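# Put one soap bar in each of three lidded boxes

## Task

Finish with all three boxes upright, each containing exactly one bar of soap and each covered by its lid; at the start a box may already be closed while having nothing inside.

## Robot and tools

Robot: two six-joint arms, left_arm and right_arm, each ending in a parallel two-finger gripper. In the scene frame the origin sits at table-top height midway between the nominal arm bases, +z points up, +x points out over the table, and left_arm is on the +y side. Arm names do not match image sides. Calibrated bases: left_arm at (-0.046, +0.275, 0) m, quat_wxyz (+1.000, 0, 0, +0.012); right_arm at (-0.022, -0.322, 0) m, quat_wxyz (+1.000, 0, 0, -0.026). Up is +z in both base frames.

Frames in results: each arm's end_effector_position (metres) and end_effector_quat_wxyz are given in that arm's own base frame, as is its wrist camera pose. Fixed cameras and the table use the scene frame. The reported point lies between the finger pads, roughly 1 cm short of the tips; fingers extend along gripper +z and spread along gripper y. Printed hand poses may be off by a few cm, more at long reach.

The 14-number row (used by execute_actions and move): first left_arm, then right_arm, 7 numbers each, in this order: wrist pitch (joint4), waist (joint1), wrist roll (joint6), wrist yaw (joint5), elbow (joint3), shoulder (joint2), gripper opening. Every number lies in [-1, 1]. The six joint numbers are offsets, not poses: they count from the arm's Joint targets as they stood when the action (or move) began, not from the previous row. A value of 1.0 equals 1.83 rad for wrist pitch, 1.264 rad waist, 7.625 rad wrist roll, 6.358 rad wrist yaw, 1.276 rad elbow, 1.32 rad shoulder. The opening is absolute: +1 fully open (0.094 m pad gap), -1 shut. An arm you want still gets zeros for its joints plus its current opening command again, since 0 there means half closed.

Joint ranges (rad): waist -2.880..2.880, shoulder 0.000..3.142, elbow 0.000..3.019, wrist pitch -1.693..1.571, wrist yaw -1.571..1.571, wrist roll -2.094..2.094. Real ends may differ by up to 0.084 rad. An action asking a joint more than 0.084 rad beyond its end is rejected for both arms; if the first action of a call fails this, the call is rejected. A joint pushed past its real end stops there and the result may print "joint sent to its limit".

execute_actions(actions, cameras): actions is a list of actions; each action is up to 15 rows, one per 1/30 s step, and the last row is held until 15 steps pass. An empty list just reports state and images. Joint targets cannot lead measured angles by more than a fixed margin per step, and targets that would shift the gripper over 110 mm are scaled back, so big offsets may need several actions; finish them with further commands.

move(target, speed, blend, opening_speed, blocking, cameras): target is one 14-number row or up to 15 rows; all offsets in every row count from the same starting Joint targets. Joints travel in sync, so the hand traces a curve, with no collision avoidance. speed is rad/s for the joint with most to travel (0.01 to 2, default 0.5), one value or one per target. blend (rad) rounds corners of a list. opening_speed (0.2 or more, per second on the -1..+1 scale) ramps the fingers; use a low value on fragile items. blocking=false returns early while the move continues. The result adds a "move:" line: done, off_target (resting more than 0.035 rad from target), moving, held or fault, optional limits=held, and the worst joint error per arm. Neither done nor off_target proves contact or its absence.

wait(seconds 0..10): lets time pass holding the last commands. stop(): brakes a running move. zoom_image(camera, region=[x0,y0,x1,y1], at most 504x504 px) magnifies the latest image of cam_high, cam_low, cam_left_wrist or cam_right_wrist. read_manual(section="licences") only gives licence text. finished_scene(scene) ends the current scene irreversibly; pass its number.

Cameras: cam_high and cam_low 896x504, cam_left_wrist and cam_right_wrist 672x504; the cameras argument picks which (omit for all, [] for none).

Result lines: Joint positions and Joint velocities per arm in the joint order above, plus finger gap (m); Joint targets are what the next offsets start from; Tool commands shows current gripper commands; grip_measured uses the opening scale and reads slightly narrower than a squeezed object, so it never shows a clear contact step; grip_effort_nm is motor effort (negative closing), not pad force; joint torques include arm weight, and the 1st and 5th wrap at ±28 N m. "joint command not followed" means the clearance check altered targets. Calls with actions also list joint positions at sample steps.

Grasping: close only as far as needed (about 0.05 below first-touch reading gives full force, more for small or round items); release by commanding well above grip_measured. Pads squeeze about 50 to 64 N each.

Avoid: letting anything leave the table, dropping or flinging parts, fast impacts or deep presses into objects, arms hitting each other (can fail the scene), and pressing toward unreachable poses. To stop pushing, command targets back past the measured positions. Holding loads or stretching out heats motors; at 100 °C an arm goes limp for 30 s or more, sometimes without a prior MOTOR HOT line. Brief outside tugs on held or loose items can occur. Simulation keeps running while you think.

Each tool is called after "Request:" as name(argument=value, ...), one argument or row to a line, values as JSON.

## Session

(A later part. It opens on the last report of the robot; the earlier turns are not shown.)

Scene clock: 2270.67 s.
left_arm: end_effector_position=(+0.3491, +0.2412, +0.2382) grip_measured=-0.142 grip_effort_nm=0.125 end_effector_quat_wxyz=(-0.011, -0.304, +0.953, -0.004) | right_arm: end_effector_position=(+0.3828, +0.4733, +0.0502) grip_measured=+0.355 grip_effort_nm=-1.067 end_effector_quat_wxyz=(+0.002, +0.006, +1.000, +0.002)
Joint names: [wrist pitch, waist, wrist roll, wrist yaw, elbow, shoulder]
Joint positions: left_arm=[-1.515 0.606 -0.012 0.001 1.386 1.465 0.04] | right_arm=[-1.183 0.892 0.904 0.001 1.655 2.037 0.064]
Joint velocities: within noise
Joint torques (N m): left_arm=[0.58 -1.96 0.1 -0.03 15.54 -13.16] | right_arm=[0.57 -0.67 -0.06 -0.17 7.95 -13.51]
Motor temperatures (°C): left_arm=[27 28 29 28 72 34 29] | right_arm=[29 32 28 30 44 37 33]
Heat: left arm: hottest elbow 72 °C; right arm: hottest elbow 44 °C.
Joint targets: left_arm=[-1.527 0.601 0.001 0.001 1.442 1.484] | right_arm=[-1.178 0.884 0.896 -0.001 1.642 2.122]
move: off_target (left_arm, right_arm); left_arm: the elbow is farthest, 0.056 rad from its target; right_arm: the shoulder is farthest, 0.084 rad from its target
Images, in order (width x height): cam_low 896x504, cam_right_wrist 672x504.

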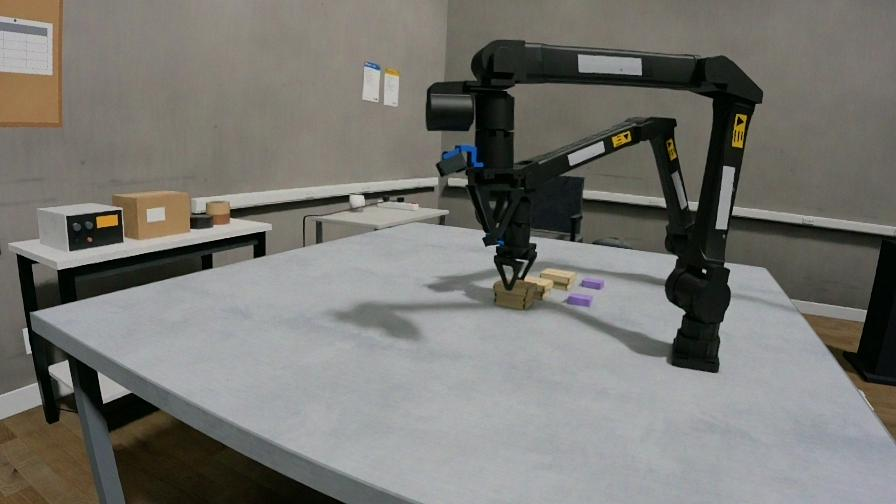

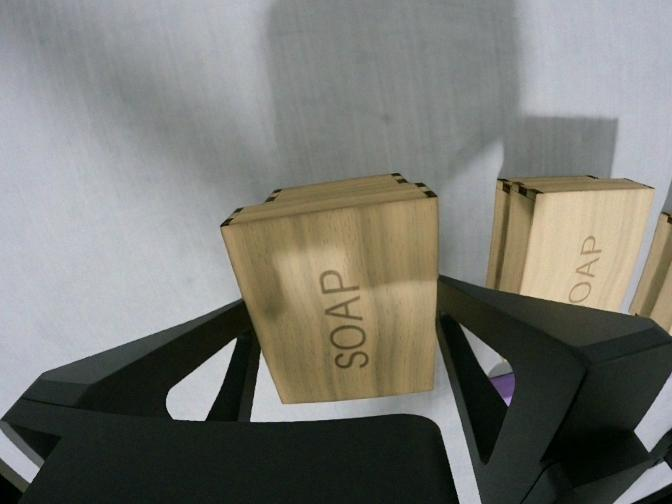

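Request:
move(
  target=[
    [0,0,0,0,0,0,-0.14,0.0,0,0,0,0,-0.1,0.25],
    [0,0,0,0,0,0,-0.14,0.004,-0.001,0,0,0,-0.1,0.25],
    [0,0,0,0,0,0,-0.14,0.004,-0.001,0,0,0,-0.03,0.25],
    [0,0,0,0,0,0,-0.14,0.004,-0.001,0,0,0,-0.012,0.25],
  ],
  speed=0.12,
  cameras=["cam_right_wrist","cam_low"],
)

Request:
zoom_image(
  camera="cam_right_wrist",
  region=[200, 130, 460, 260],
)

Request:
zoom_image(
  camera="cam_low",
  region=[488, 275, 538, 311],
)

Scene clock: 2284.10 s.
left_arm: end_effector_position=(+0.3491, +0.2412, +0.2382) grip_measured=-0.142 grip_effort_nm=0.110 end_effector_quat_wxyz=(-0.011, -0.304, +0.953, -0.004) | right_arm: end_effector_position=(+0.3836, +0.4730, +0.0504) grip_measured=+0.355 grip_effort_nm=-1.082 end_effector_quat_wxyz=(+0.003, +0.007, +1.000, +0.003)
Joint names: [wrist pitch, waist, wrist roll, wrist yaw, elbow, shoulder]
Joint positions: left_arm=[-1.515 0.606 -0.012 0.001 1.386 1.465 0.04] | right_arm=[-1.182 0.891 0.904 0.002 1.655 2.037 0.064]
Joint velocities: within noise
Joint torques (N m): left_arm=[0.58 -1.96 0.09 -0.03 15.56 -13.1] | right_arm=[0.8 -0.62 -0.06 -0.21 7.97 -14.68]
Motor temperatures (°C): left_arm=[27 28 29 28 73 34 29] | right_arm=[29 32 28 30 44 37 33]
Heat: left arm: hottest elbow 73 °C; right arm: hottest elbow 44 °C.
Joint targets: left_arm=[-1.527 0.601 0.001 0.001 1.442 1.484] | right_arm=[-1.171 0.883 0.897 -0.001 1.642 2.106]
move: off_target (left_arm, right_arm); left_arm: the elbow is farthest, 0.056 rad from its target; right_arm: the shoulder is farthest, 0.070 rad from its target
Images, in order (width x height): cam_low 896x504, cam_right_wrist 672x504.

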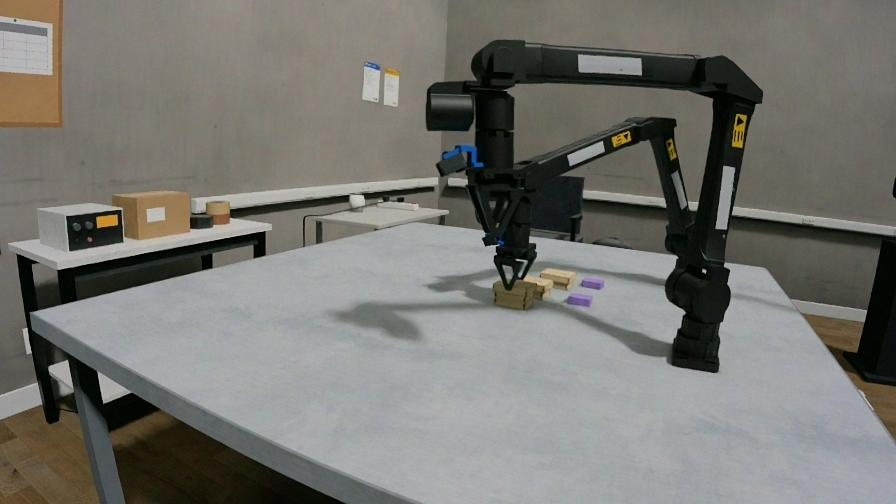

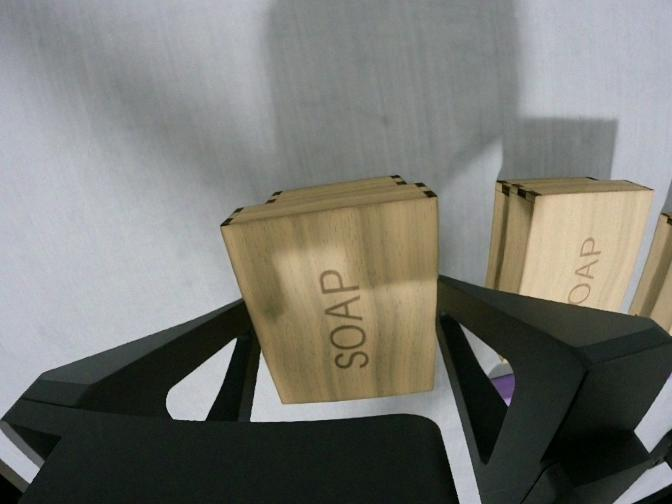

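Scaled by 1.938 from the camera's 672x504 image, which has a finer 960x720 frame.

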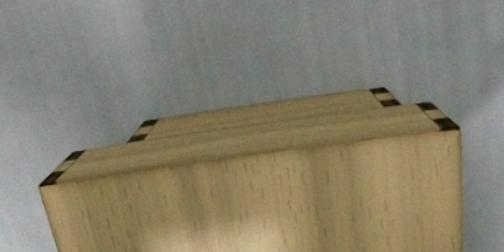

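Scaled by 10.080 from the camera's 896x504 image, which has a finer 1280x720 frame.

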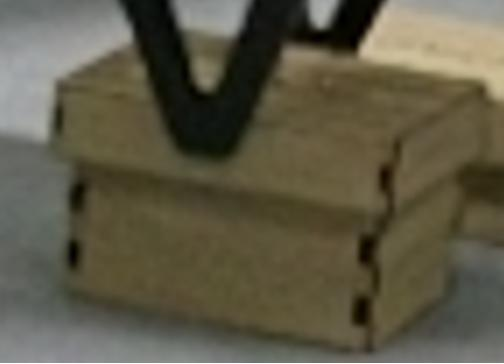

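Request:
move(
  target=[
    [0,0,0,0,0,0,-0.14,0.0,0,0,0,0,-0.1,0.25],
    [0,0,0,0,0,0,-0.14,0.0035,0.0127,0,0,0,-0.1,0.25],
    [0,0,0,0,0,0,-0.14,0.0035,0.0127,0,0,0,-0.02,0.25],
    [0,0,0,0,0,0,-0.14,0.0035,0.0127,0,0,0,0.003,0.25],
  ],
  speed=0.12,
  cameras=["cam_right_wrist","cam_low"],
)

Request:
zoom_image(
  camera="cam_right_wrist",
  region=[200, 130, 460, 260],
)

Request:
zoom_image(
  camera="cam_low",
  region=[488, 275, 538, 311],
)

Scene clock: 2300.37 s.
left_arm: end_effector_position=(+0.3491, +0.2412, +0.2382) grip_measured=-0.142 grip_effort_nm=0.115 end_effector_quat_wxyz=(-0.011, -0.304, +0.953, -0.004) | right_arm: end_effector_position=(+0.3842, +0.4752, +0.0506) grip_measured=+0.355 grip_effort_nm=-1.077 end_effector_quat_wxyz=(+0.006, +0.006, +1.000, +0.006)
Joint names: [wrist pitch, waist, wrist roll, wrist yaw, elbow, shoulder]
Joint positions: left_arm=[-1.515 0.606 -0.012 0.001 1.386 1.465 0.04] | right_arm=[-1.173 0.892 0.904 0.002 1.655 2.036 0.064]
Joint velocities: within noise
Joint torques (N m): left_arm=[0.58 -1.96 0.09 -0.03 15.56 -13.1] | right_arm=[0.75 0.67 -0.06 -0.21 7.97 -14.33]
Motor temperatures (°C): left_arm=[27 28 29 28 73 34 29] | right_arm=[29 32 28 30 44 37 33]
Heat: left arm: hottest elbow 73 °C; right arm: hottest elbow 44 °C.
Joint targets: left_arm=[-1.527 0.601 0.001 0.001 1.442 1.484] | right_arm=[-1.164 0.898 0.897 0.000 1.642 2.110]
move: off_target (left_arm, right_arm); left_arm: the elbow is farthest, 0.056 rad from its target; right_arm: the shoulder is farthest, 0.074 rad from its target
Images, in order (width x height): cam_low 896x504, cam_right_wrist 672x504.

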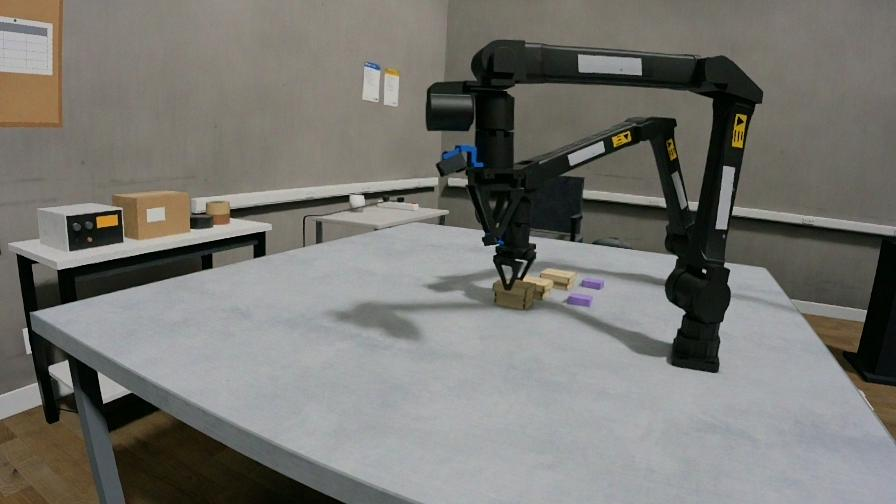

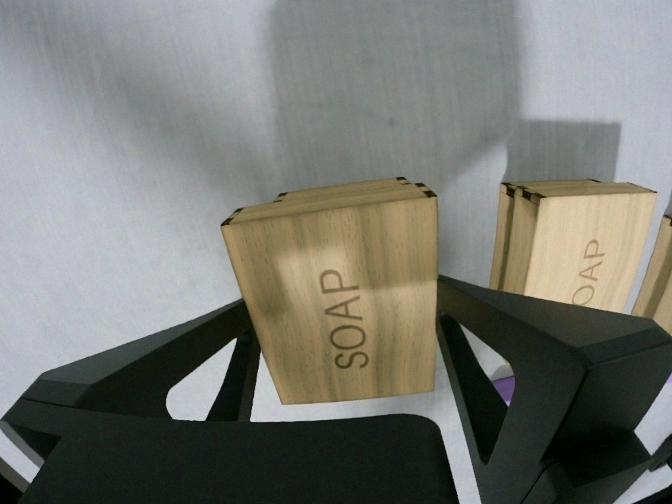

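Scaled by 1.938 from the camera's 672x504 image, which has a finer 960x720 frame.

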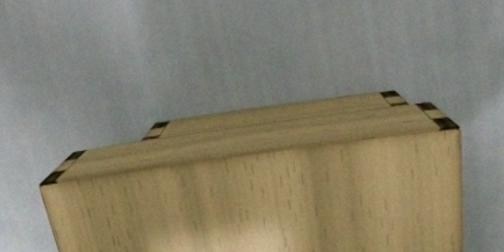

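Scaled by 10.080 from the camera's 896x504 image, which has a finer 1280x720 frame.

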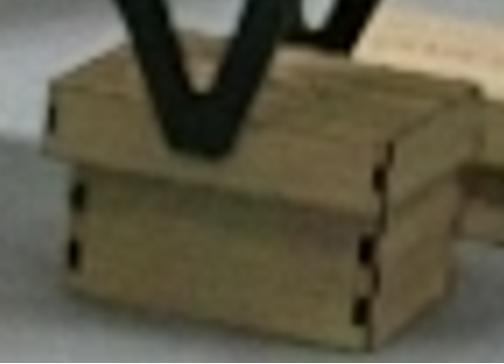

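Request:
move(
  target=[
    [0,0,0,0,0,0,-0.14,0.0,0,0,0,0,-0.1,0.25],
    [0,0,0,0,0,0,-0.14,-0.012,-0.0115,0,0,0,-0.1,0.25],
    [0,0,0,0,0,0,-0.14,-0.012,-0.0115,0,0,0,-0.02,0.25],
    [0,0,0,0,0,0,-0.14,-0.012,-0.0115,0,0,0,0.003,0.25],
  ],
  speed=0.12,
  cameras=["cam_right_wrist","cam_low"],
)

Request:
zoom_image(
  camera="cam_right_wrist",
  region=[200, 130, 460, 260],
)

Request:
zoom_image(
  camera="cam_low",
  region=[488, 275, 538, 311],
)

Scene clock: 2323.67 s.
left_arm: end_effector_position=(+0.3491, +0.2412, +0.2382) grip_measured=-0.142 grip_effort_nm=0.115 end_effector_quat_wxyz=(-0.011, -0.304, +0.953, -0.004) | right_arm: end_effector_position=(+0.3827, +0.4730, +0.0502) grip_measured=+0.355 grip_effort_nm=-1.072 end_effector_quat_wxyz=(+0.002, +0.006, +1.000, +0.001)
Joint names: [wrist pitch, waist, wrist roll, wrist yaw, elbow, shoulder]
Joint positions: left_arm=[-1.515 0.606 -0.012 0.001 1.386 1.465 0.04] | right_arm=[-1.184 0.892 0.904 0.002 1.655 2.037 0.064]
Joint velocities: within noise
Joint torques (N m): left_arm=[0.57 -1.96 0.09 -0.03 15.56 -13.1] | right_arm=[0.29 -0.62 -0.06 -0.22 7.95 -14.04]
Motor temperatures (°C): left_arm=[27 28 29 28 73 34 29] | right_arm=[29 32 28 30 44 37 33]
Heat: left arm: hottest elbow 73 °C; right arm: hottest elbow 44 °C.
Joint targets: left_arm=[-1.527 0.601 0.001 0.001 1.442 1.484] | right_arm=[-1.186 0.884 0.896 0.000 1.642 2.114]
move: off_target (left_arm, right_arm); left_arm: the elbow is farthest, 0.056 rad from its target; right_arm: the shoulder is farthest, 0.077 rad from its target
Images, in order (width x height): cam_low 896x504, cam_right_wrist 672x504.

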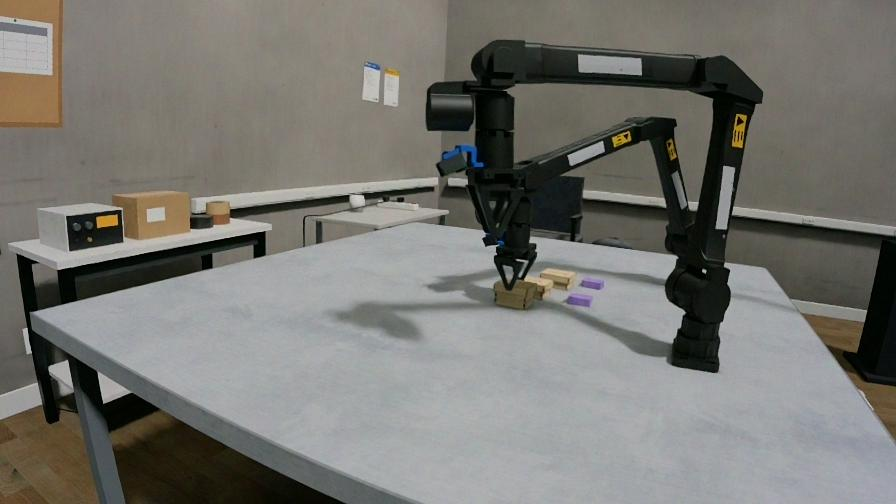

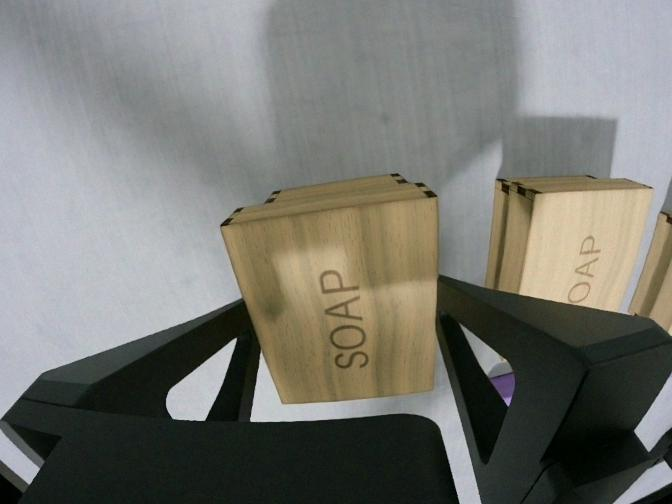

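Scaled by 1.938 from the camera's 672x504 image, which has a finer 960x720 frame.

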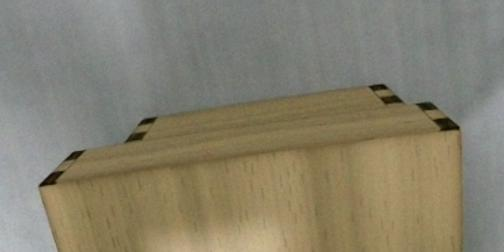

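Scaled by 10.080 from the camera's 896x504 image, which has a finer 1280x720 frame.

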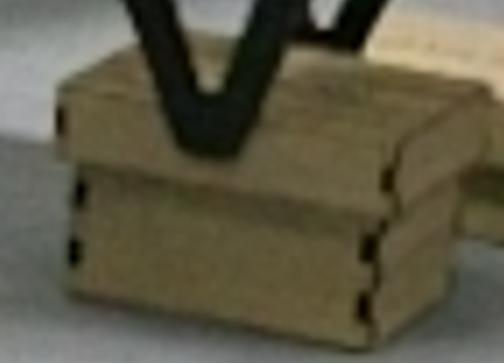

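Request:
move(
  target=[
    [0,0,0,0,0,0,-0.14,0.0,0,0,0,0,-0.1,0.25],
    [0,0,0,0,0,0,-0.14,0.0098,0,0,0,0,-0.1,0.25],
    [0,0,0,0,0,0,-0.14,0.0098,0,0,0,0,-0.02,0.25],
    [0,0,0,0,0,0,-0.14,0.0098,0,0,0,0,0.003,0.25],
  ],
  speed=0.12,
  cameras=["cam_right_wrist","cam_low"],
)

Request:
zoom_image(
  camera="cam_right_wrist",
  region=[200, 130, 460, 260],
)

Request:
zoom_image(
  camera="cam_low",
  region=[488, 275, 538, 311],
)

Scene clock: 2344.90 s.
left_arm: end_effector_position=(+0.3491, +0.2412, +0.2382) grip_measured=-0.142 grip_effort_nm=0.129 end_effector_quat_wxyz=(-0.011, -0.304, +0.953, -0.004) | right_arm: end_effector_position=(+0.3836, +0.4744, +0.0504) grip_measured=+0.355 grip_effort_nm=-1.077 end_effector_quat_wxyz=(+0.004, +0.006, +1.000, +0.004)
Joint names: [wrist pitch, waist, wrist roll, wrist yaw, elbow, shoulder]
Joint positions: left_arm=[-1.515 0.606 -0.012 0.001 1.386 1.465 0.04] | right_arm=[-1.178 0.892 0.904 0.001 1.655 2.037 0.064]
Joint velocities: within noise
Joint torques (N m): left_arm=[0.58 -2.02 0.09 -0.04 15.56 -13.1] | right_arm=[0.73 -0.56 -0.06 -0.17 7.97 -13.74]
Motor temperatures (°C): left_arm=[27 28 29 28 73 34 29] | right_arm=[29 32 28 30 44 37 33]
Heat: left arm: hottest elbow 73 °C; right arm: hottest elbow 44 °C.
Joint targets: left_arm=[-1.527 0.601 0.001 0.001 1.442 1.484] | right_arm=[-1.168 0.884 0.897 -0.001 1.642 2.118]
move: off_target (left_arm, right_arm); left_arm: the elbow is farthest, 0.056 rad from its target; right_arm: the shoulder is farthest, 0.081 rad from its target
Images, in order (width x height): cam_low 896x504, cam_right_wrist 672x504.

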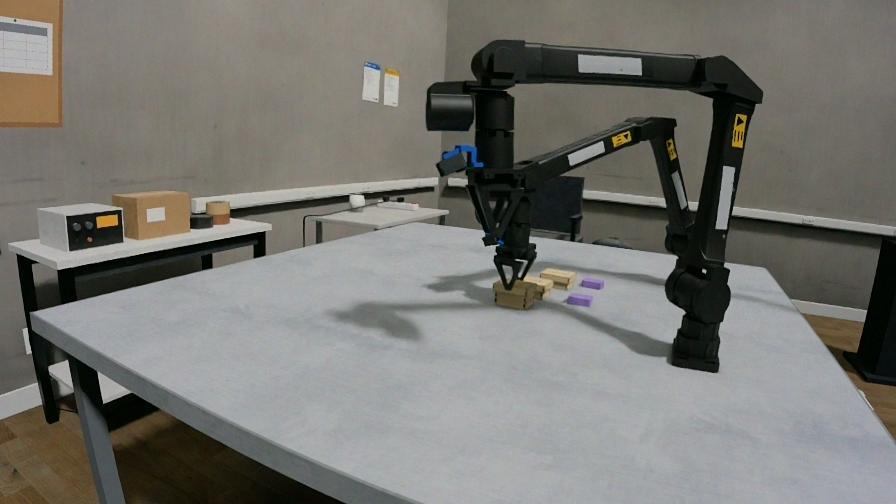

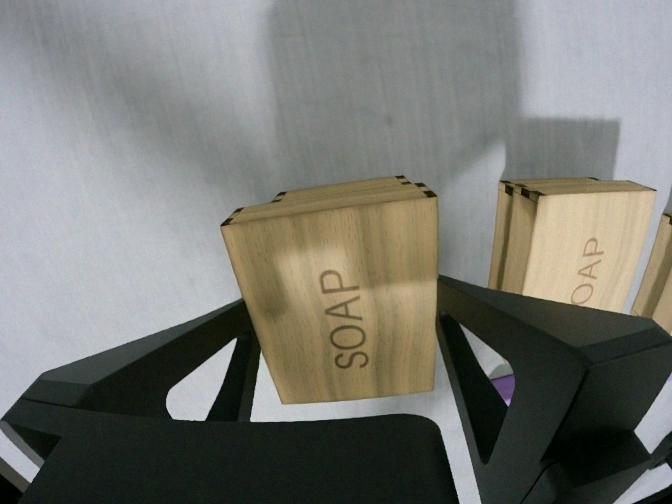

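Scaled by 1.938 from the camera's 672x504 image, which has a finer 960x720 frame.

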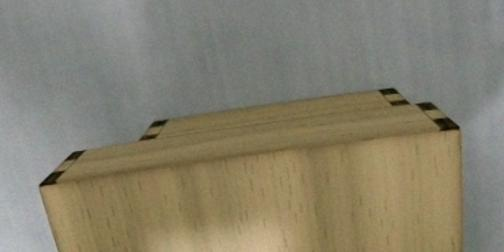

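Scaled by 10.080 from the camera's 896x504 image, which has a finer 1280x720 frame.

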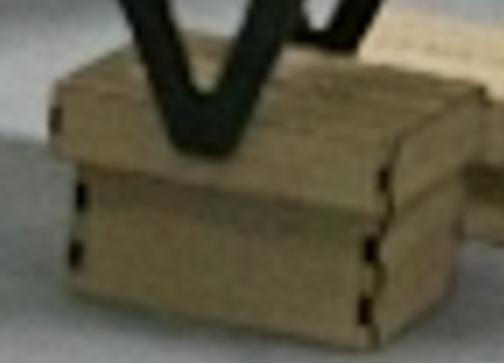

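Request:
move(
  target=[
    [0,0,0,0,0,0,-0.14,0.0,0,0,0,0,-0.1,0.25],
    [0,0,0,0,0,0,-0.14,0,-0.0016,0,0,0,-0.1,0.25],
    [0,0,0,0,0,0,-0.14,0,-0.0016,0,0,0,-0.02,0.25],
    [0,0,0,0,0,0,-0.14,0,-0.0016,0,0,0,0.003,0.25],
  ],
  speed=0.12,
  cameras=["cam_right_wrist","cam_low"],
)

Request:
zoom_image(
  camera="cam_right_wrist",
  region=[200, 130, 460, 260],
)

Request:
zoom_image(
  camera="cam_low",
  region=[488, 275, 538, 311],
)

Scene clock: 2358.77 s.
left_arm: end_effector_position=(+0.3491, +0.2412, +0.2382) grip_measured=-0.142 grip_effort_nm=0.125 end_effector_quat_wxyz=(-0.011, -0.304, +0.953, -0.004) | right_arm: end_effector_position=(+0.3843, +0.4734, +0.0501) grip_measured=+0.355 grip_effort_nm=-1.077 end_effector_quat_wxyz=(+0.004, +0.007, +1.000, +0.004)
Joint names: [wrist pitch, waist, wrist roll, wrist yaw, elbow, shoulder]
Joint positions: left_arm=[-1.515 0.606 -0.012 0.001 1.386 1.465 0.04] | right_arm=[-1.178 0.89 0.904 0 1.655 2.037 0.064]
Joint velocities: within noise
Joint torques (N m): left_arm=[0.58 -2.02 0.09 -0.03 15.57 -13.1] | right_arm=[0.75 -0.62 -0.06 -0.14 8.01 -13.45]
Motor temperatures (°C): left_arm=[27 28 29 28 74 34 29] | right_arm=[29 32 28 30 44 37 33]
Heat: left arm: hottest elbow 74 °C; right arm: hottest elbow 44 °C.
Joint targets: left_arm=[-1.527 0.601 0.001 0.001 1.442 1.484] | right_arm=[-1.168 0.882 0.897 0.000 1.642 2.122]
move: off_target (left_arm, right_arm); left_arm: the elbow is farthest, 0.056 rad from its target; right_arm: the shoulder is farthest, 0.085 rad from its target
Images, in order (width x height): cam_low 896x504, cam_right_wrist 672x504.

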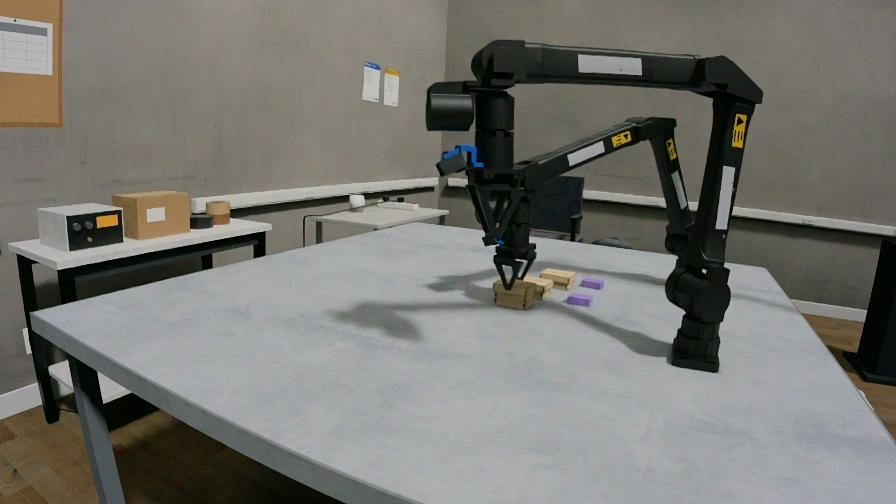

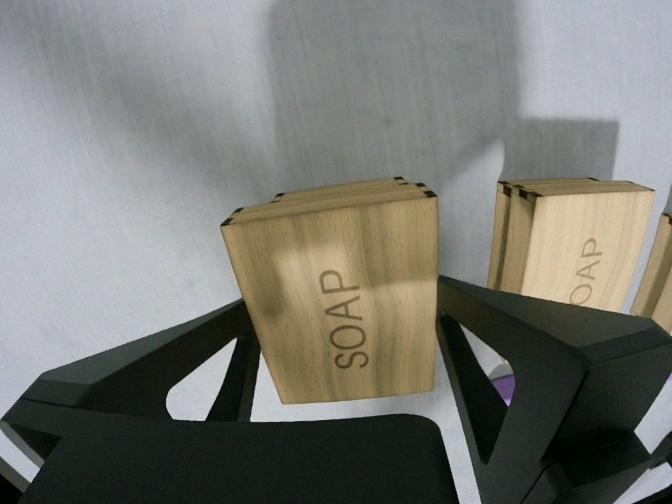

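Scaled by 1.938 from the camera's 672x504 image, which has a finer 960x720 frame.

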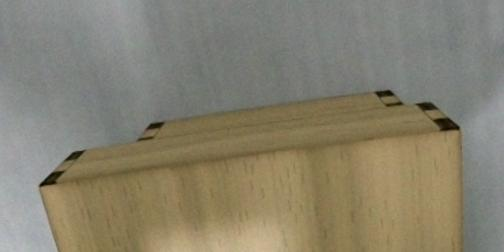

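Scaled by 10.080 from the camera's 896x504 image, which has a finer 1280x720 frame.

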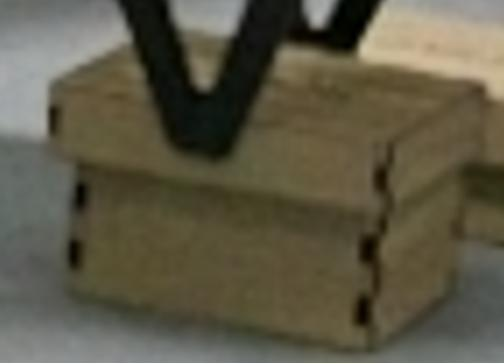

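Request:
move(
  target=[
    [0,0,0,0,0,0,-0.14,0,0,0.0035,0,0,-0.005,0.25],
    [0,0,0,0,0,0,-0.14,0,0.003,0.0045,0,0,-0.005,0.25],
    [0,0,0,0,0,0,-0.14,0,0.011,0.002,0,0,-0.005,0.25],
    [0,0,0,0,0,0,-0.14,0,0.0115,-0.003,0,0,-0.005,0.25],
    [0,0,0,0,0,0,-0.14,-0.01,0.007,0.003,0,0,-0.005,0.25],
    [0,0,0,0,0,0,-0.14,-0.005,0.002,0.003,0,0,-0.005,0.25],
    [0,0,0,0,0,0,-0.14,0.003,0.005,0.001,0,0,0.005,0.25],
  ],
  speed=0.1,
  cameras=["cam_right_wrist","cam_low"],
)

Request:
zoom_image(
  camera="cam_right_wrist",
  region=[200, 130, 460, 260],
)

Request:
zoom_image(
  camera="cam_low",
  region=[488, 275, 538, 311],
)

Scene clock: 2381.90 s.
left_arm: end_effector_position=(+0.3491, +0.2412, +0.2382) grip_measured=-0.142 grip_effort_nm=0.110 end_effector_quat_wxyz=(-0.011, -0.304, +0.953, -0.004) | right_arm: end_effector_position=(+0.3838, +0.4735, +0.0499) grip_measured=+0.355 grip_effort_nm=-1.082 end_effector_quat_wxyz=(+0.003, +0.007, +1.000, +0.004)
Joint names: [wrist pitch, waist, wrist roll, wrist yaw, elbow, shoulder]
Joint positions: left_arm=[-1.515 0.606 -0.012 0.001 1.386 1.465 0.04] | right_arm=[-1.179 0.891 0.905 0.001 1.655 2.037 0.064]
Joint velocities: within noise
Joint torques (N m): left_arm=[0.58 -1.96 0.09 -0.03 15.54 -13.1] | right_arm=[0.96 -0.15 0.01 -0.17 8.03 -13.04]
Motor temperatures (°C): left_arm=[27 28 29 28 74 34 29] | right_arm=[29 32 28 30 44 37 33]
Heat: left arm: hottest elbow 74 °C; right arm: hottest elbow 44 °C.
Joint targets: left_arm=[-1.527 0.601 0.001 0.001 1.442 1.484] | right_arm=[-1.163 0.888 0.904 -0.001 1.642 2.128]
move: off_target (left_arm, right_arm); left_arm: the elbow is farthest, 0.056 rad from its target; right_arm: the shoulder is farthest, 0.092 rad from its target
Images, in order (width x height): cam_low 896x504, cam_right_wrist 672x504.

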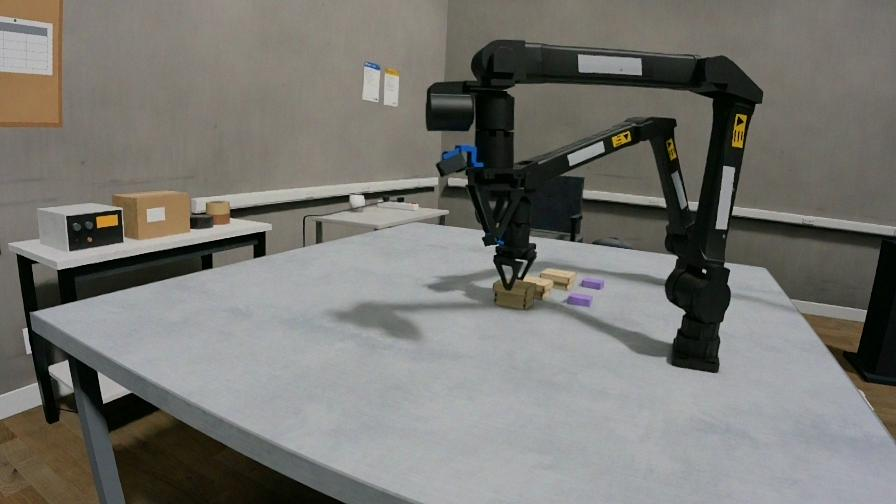

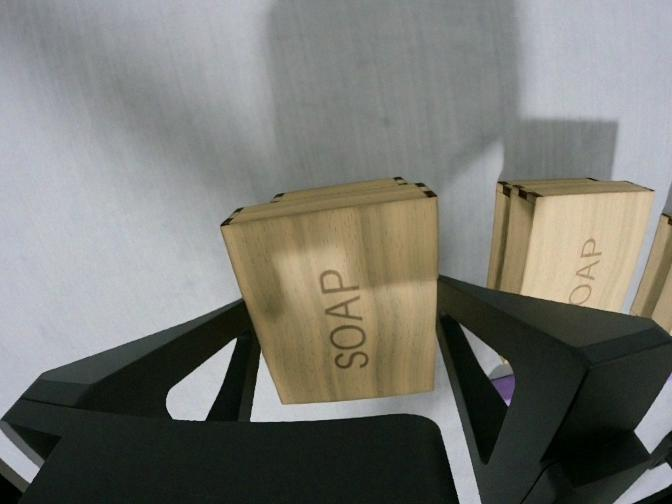

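Scaled by 1.938 from the camera's 672x504 image, which has a finer 960x720 frame.

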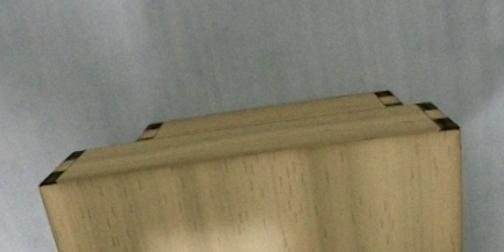

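Scaled by 10.080 from the camera's 896x504 image, which has a finer 1280x720 frame.

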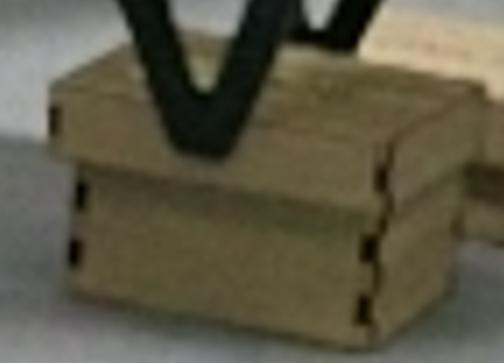

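Request:
move(
  target=[
    [0,0,0,0,0,0,-0.14,-0.012,-0.006,0,0,0,-0.06,0.25],
    [0,0,0,0,0,0,-0.14,-0.003,0.0091,0,0,0,-0.06,0.25],
    [0,0,0,0,0,0,-0.14,-0.003,0.0091,0,0,0,-0.005,0.25],
    [0,0,0,0,0,0,-0.14,-0.012,-0.006,0,0,0,-0.06,0.25],
    [0,0,0,0,0,0,-0.14,-0.003,0.0067,0,0,0,-0.06,0.25],
    [0,0,0,0,0,0,-0.14,-0.003,0.0067,0,0,0,-0.005,0.25],
  ],
  speed=0.15,
  cameras=["cam_right_wrist"],
)

Request:
zoom_image(
  camera="cam_right_wrist",
  region=[200, 130, 460, 260],
)

Scene clock: 2422.50 s.
left_arm: end_effector_position=(+0.3491, +0.2412, +0.2382) grip_measured=-0.142 grip_effort_nm=0.120 end_effector_quat_wxyz=(-0.011, -0.304, +0.953, -0.004) | right_arm: end_effector_position=(+0.3840, +0.4737, +0.0501) grip_measured=+0.355 grip_effort_nm=-1.072 end_effector_quat_wxyz=(+0.004, +0.007, +1.000, +0.004)
Joint names: [wrist pitch, waist, wrist roll, wrist yaw, elbow, shoulder]
Joint positions: left_arm=[-1.515 0.606 -0.012 0.001 1.386 1.465 0.04] | right_arm=[-1.178 0.891 0.905 0.001 1.655 2.037 0.064]
Joint velocities: within noise
Joint torques (N m): left_arm=[0.58 -2.02 0.09 -0.03 15.56 -13.16] | right_arm=[0.75 0.62 0 -0.17 8.01 -13.51]
Motor temperatures (°C): left_arm=[27 28 29 28 74 34 29] | right_arm=[29 32 28 30 44 36 33]
Heat: left arm: hottest elbow 74 °C; right arm: hottest elbow 44 °C.
Joint targets: left_arm=[-1.527 0.601 0.001 0.001 1.442 1.484] | right_arm=[-1.168 0.897 0.904 -0.001 1.642 2.122]
move: off_target (left_arm, right_arm); left_arm: the elbow is farthest, 0.056 rad from its target; right_arm: the shoulder is farthest, 0.085 rad from its target
Images, in order (width x height): cam_right_wrist 672x504.

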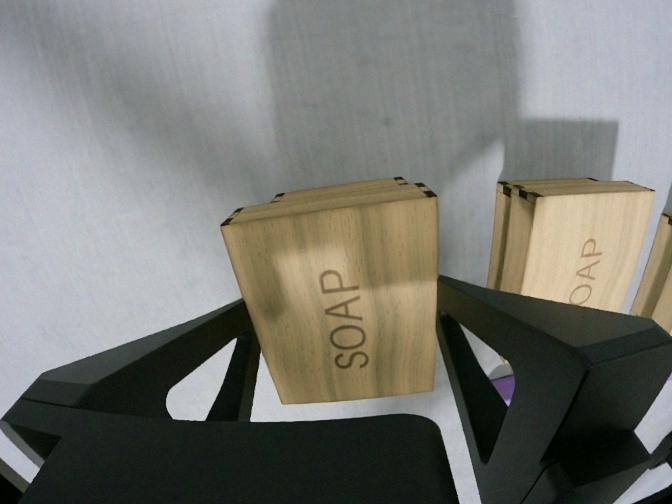

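Scaled by 1.938 from the camera's 672x504 image, which has a finer 960x720 frame.

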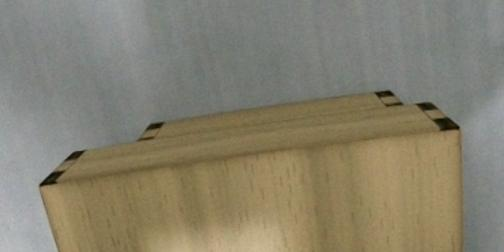

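Request:
move(
  target=[
    [0,0,0,0,0,0,-0.14,0,0,0,0,0,-0.08,0.25],
    [0,0,0,0,0,0,-0.14,-0.01,-0.012,0,0,0,-0.08,0.25],
    [0,0,0,0,0,0,-0.14,-0.0025,0.0012,0,0,0,-0.08,0.25],
    [0,0,0,0,0,0,-0.14,-0.0025,0.0012,0,0,0,0,0.25],
    [0,0,0,0,0,0,-0.14,0,0,0,0,0,-0.08,0.25],
    [0,0,0,0,0,0,-0.14,-0.003,-0.012,0,0,0,-0.08,0.25],
    [0,0,0,0,0,0,-0.14,0.002,0.0012,0,0,0,-0.08,0.25],
    [0,0,0,0,0,0,-0.14,0.002,0.0012,0,0,0,0,0.25],
  ],
  speed=0.18,
  cameras=["cam_right_wrist"],
)

Request:
zoom_image(
  camera="cam_right_wrist",
  region=[200, 130, 460, 260],
)

Scene clock: 2439.87 s.
left_arm: end_effector_position=(+0.3491, +0.2412, +0.2382) grip_measured=-0.142 grip_effort_nm=0.115 end_effector_quat_wxyz=(-0.011, -0.304, +0.953, -0.004) | right_arm: end_effector_position=(+0.3839, +0.4746, +0.0504) grip_measured=+0.355 grip_effort_nm=-1.087 end_effector_quat_wxyz=(+0.005, +0.007, +1.000, +0.005)
Joint names: [wrist pitch, waist, wrist roll, wrist yaw, elbow, shoulder]
Joint positions: left_arm=[-1.515 0.606 -0.012 0.001 1.386 1.465 0.04] | right_arm=[-1.175 0.892 0.905 0.002 1.655 2.036 0.064]
Joint velocities: within noise
Joint torques (N m): left_arm=[0.57 -1.96 0.09 -0.03 15.54 -13.16] | right_arm=[0.77 0.67 0 -0.2 8.02 -13.45]
Motor temperatures (°C): left_arm=[27 28 29 28 75 34 29] | right_arm=[29 32 28 30 44 36 33]
Heat: left arm: hottest elbow 75 °C; right arm: hottest elbow 44 °C.
Joint targets: left_arm=[-1.527 0.601 0.001 0.001 1.442 1.484] | right_arm=[-1.164 0.898 0.904 0.000 1.642 2.121]
move: off_target (left_arm, right_arm); left_arm: the elbow is farthest, 0.056 rad from its target; right_arm: the shoulder is farthest, 0.086 rad from its target
Images, in order (width x height): cam_right_wrist 672x504.

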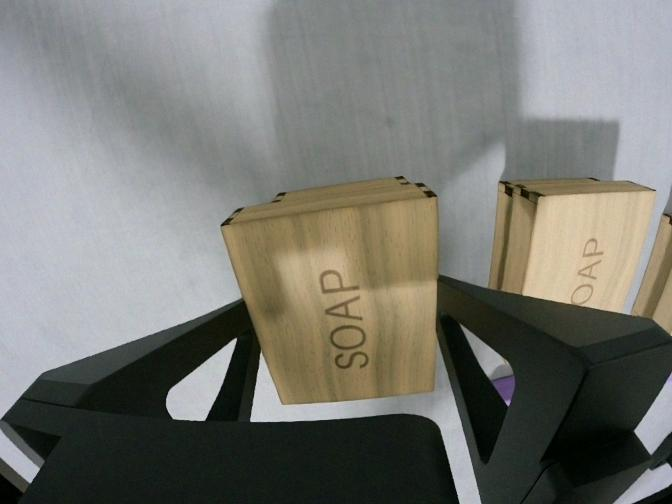

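Scaled by 1.938 from the camera's 672x504 image, which has a finer 960x720 frame.

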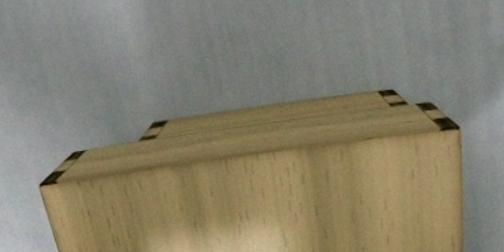

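Request:
move(
  target=[0.188,-0.475,0.0787,0,-0.438,-0.161,-0.14,0,0,0,0,0,-0.02,0.25],
  speed=0.6,
  cameras=["cam_left_wrist","cam_high"],
)

Scene clock: 2459.37 s.
left_arm: end_effector_position=(+0.3302, +0.0015, +0.1213) grip_measured=-0.142 grip_effort_nm=0.115 end_effector_quat_wxyz=(-0.008, +0.286, +0.958, -0.003) | right_arm: end_effector_position=(+0.3839, +0.4745, +0.0501) grip_measured=+0.355 grip_effort_nm=-1.082 end_effector_quat_wxyz=(+0.005, +0.007, +1.000, +0.005)
Joint names: [wrist pitch, waist, wrist roll, wrist yaw, elbow, shoulder]
Joint positions: left_arm=[-1.195 0.006 0.587 0.001 0.896 1.288 0.04] | right_arm=[-1.175 0.892 0.905 0.002 1.655 2.037 0.064]
Joint velocities: within noise
Joint torques (N m): left_arm=[1.5 -2.02 0.11 0 8.51 -11.99] | right_arm=[0.79 0.67 0.01 -0.21 8.02 -15.5]
Motor temperatures (°C): left_arm=[27 28 29 28 74 34 29] | right_arm=[29 32 28 30 44 36 33]
Heat: left arm: hottest elbow 74 °C; right arm: hottest elbow 44 °C.
Joint targets: left_arm=[-1.183 0.000 0.601 0.001 0.884 1.272] | right_arm=[-1.165 0.898 0.904 0.000 1.642 2.095]
move: off_target (right_arm); right_arm: the shoulder is farthest, 0.058 rad from its target
Images, in order (width x height): cam_high 896x504, cam_left_wrist 672x504.

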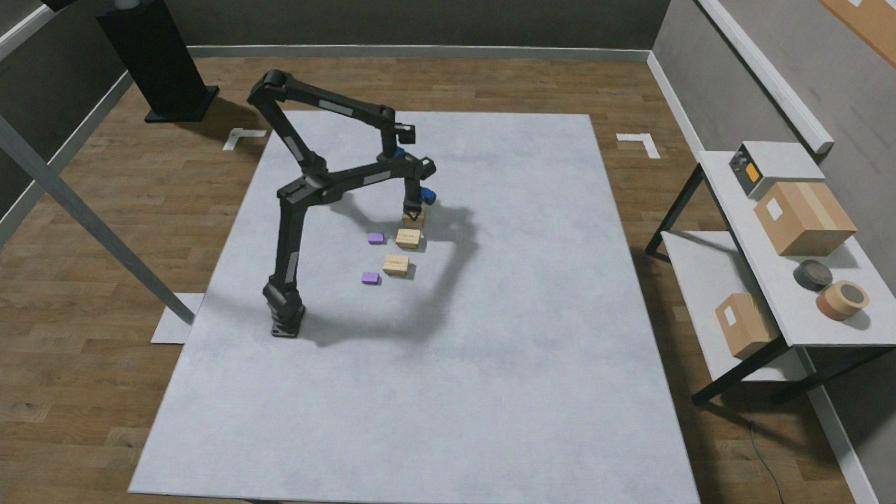

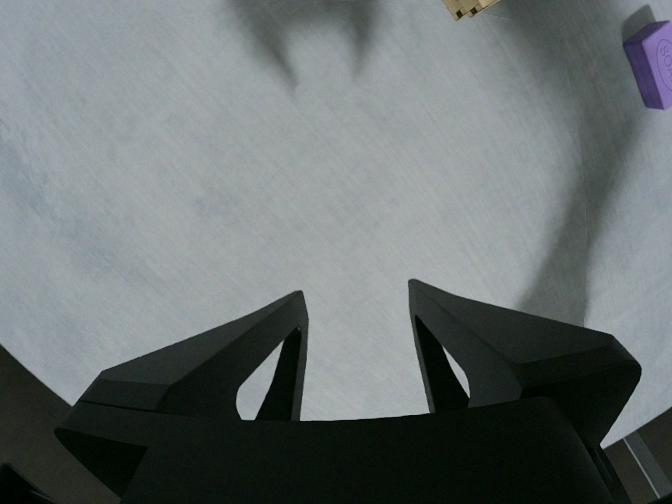

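Request:
move(
  target=[0.155,-0.119,-0.033,0,-0.114,-0.279,-0.14,0,0,0,0,0,0,0.25],
  speed=0.5,
  cameras=["cam_left_wrist"],
)

Scene clock: 2474.43 s.
left_arm: end_effector_position=(+0.3341, -0.0475, +0.1949) grip_measured=-0.142 grip_effort_nm=0.120 end_effector_quat_wxyz=(+0.244, +0.241, +0.939, +0.027) | right_arm: end_effector_position=(+0.3839, +0.4745, +0.0501) grip_measured=+0.355 grip_effort_nm=-1.082 end_effector_quat_wxyz=(+0.005, +0.007, +1.000, +0.005)
Joint names: [wrist pitch, waist, wrist roll, wrist yaw, elbow, shoulder]
Joint positions: left_arm=[-0.916 -0.139 0.363 0.001 0.752 0.91 0.04] | right_arm=[-1.175 0.892 0.905 0.002 1.655 2.037 0.064]
Joint velocities: within noise
Joint torques (N m): left_arm=[2.66 -2.37 -0.24 -0.01 9.99 -6.3] | right_arm=[0.8 0.67 0.01 -0.2 8.02 -15.5]
Motor temperatures (°C): left_arm=[27 28 29 28 67 34 29] | right_arm=[29 32 28 30 44 37 33]
Heat: left arm: hottest elbow 67 °C; right arm: hottest elbow 44 °C.
Joint targets: left_arm=[-0.899 -0.150 0.350 0.001 0.738 0.904] | right_arm=[-1.165 0.898 0.904 0.000 1.642 2.095]
move: off_target (right_arm); right_arm: the shoulder is farthest, 0.058 rad from its target
Images, in order (width x height): cam_left_wrist 672x504.

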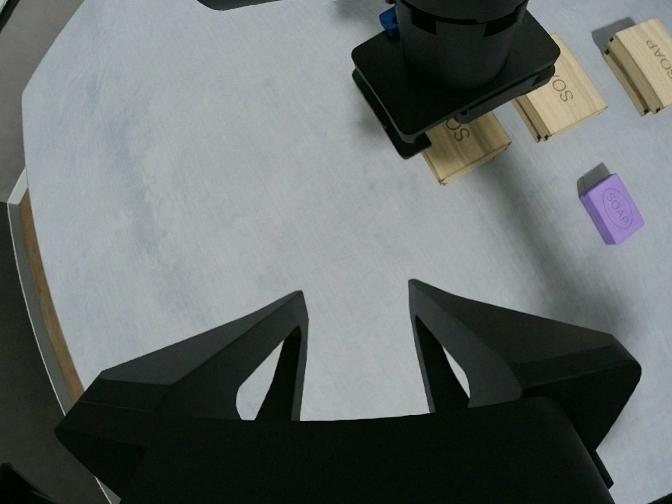

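Request:
execute_actions(
  actions=[],
)

Request:
zoom_image(
  camera="cam_left_wrist",
  region=[400, 80, 560, 200],
)

Request:
zoom_image(
  camera="cam_low",
  region=[478, 255, 548, 315],
)

Scene clock: 2530.07 s.
left_arm: end_effector_position=(+0.3341, -0.0475, +0.1949) grip_measured=-0.142 grip_effort_nm=0.110 end_effector_quat_wxyz=(+0.245, +0.241, +0.939, +0.027) | right_arm: end_effector_position=(+0.3839, +0.4745, +0.0501) grip_measured=+0.355 grip_effort_nm=-1.082 end_effector_quat_wxyz=(+0.005, +0.007, +1.000, +0.005)
Joint names: [wrist pitch, waist, wrist roll, wrist yaw, elbow, shoulder]
Joint positions: left_arm=[-0.915 -0.139 0.363 0.001 0.752 0.91 0.04] | right_arm=[-1.175 0.892 0.905 0.002 1.655 2.037 0.064]
Joint velocities: within noise
Joint torques (N m): left_arm=[2.59 -2.43 -0.23 -0.02 9.99 -6.3] | right_arm=[0.79 0.67 0 -0.2 8.02 -15.5]
Motor temperatures (°C): left_arm=[27 28 29 28 60 33 29] | right_arm=[29 32 28 30 44 37 33]
Heat: left arm: hottest elbow 60 °C; right arm: hottest elbow 44 °C.
Joint targets: left_arm=[-0.899 -0.150 0.349 0.001 0.738 0.904] | right_arm=[-1.165 0.898 0.904 0.000 1.642 2.095]
Tool commands: left_gripper/opening=-0.14 right_gripper/opening=+0.25

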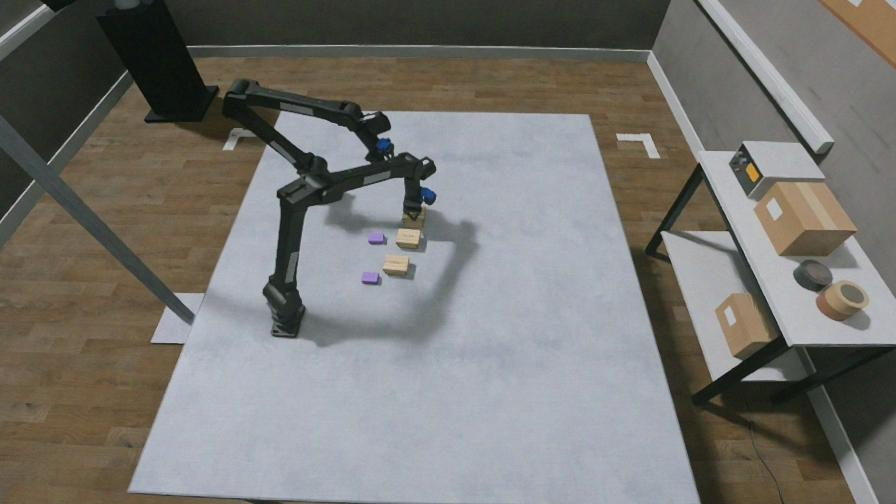

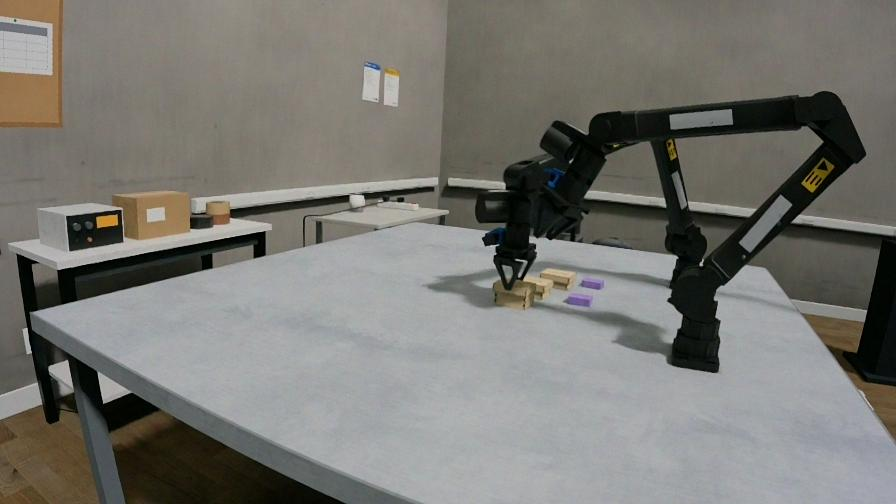

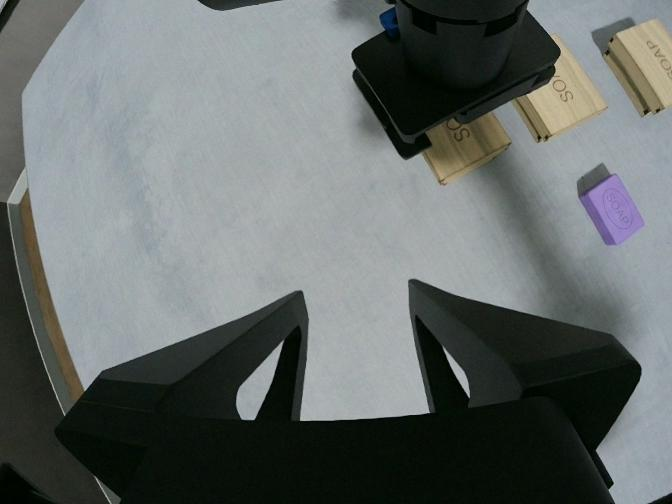

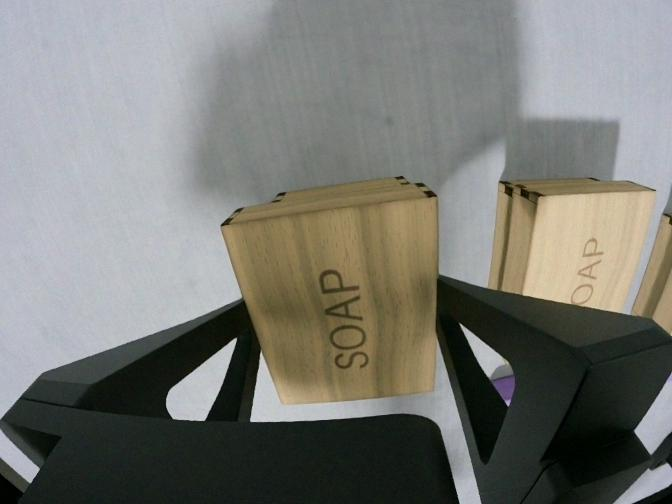

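Scaled by 3.150 from the camera's 672x504 image, which has a finer 960x720 frame.

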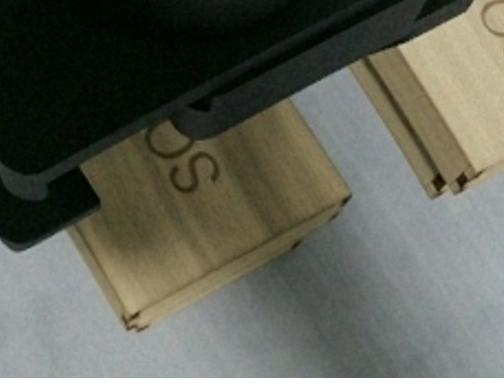

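Scaled by 7.200 from the camera's 896x504 image, which has a finer 1280x720 frame.

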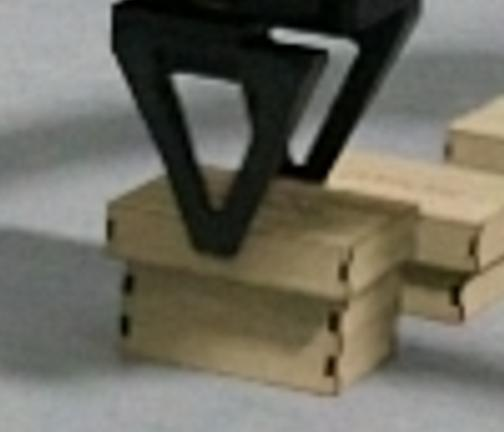

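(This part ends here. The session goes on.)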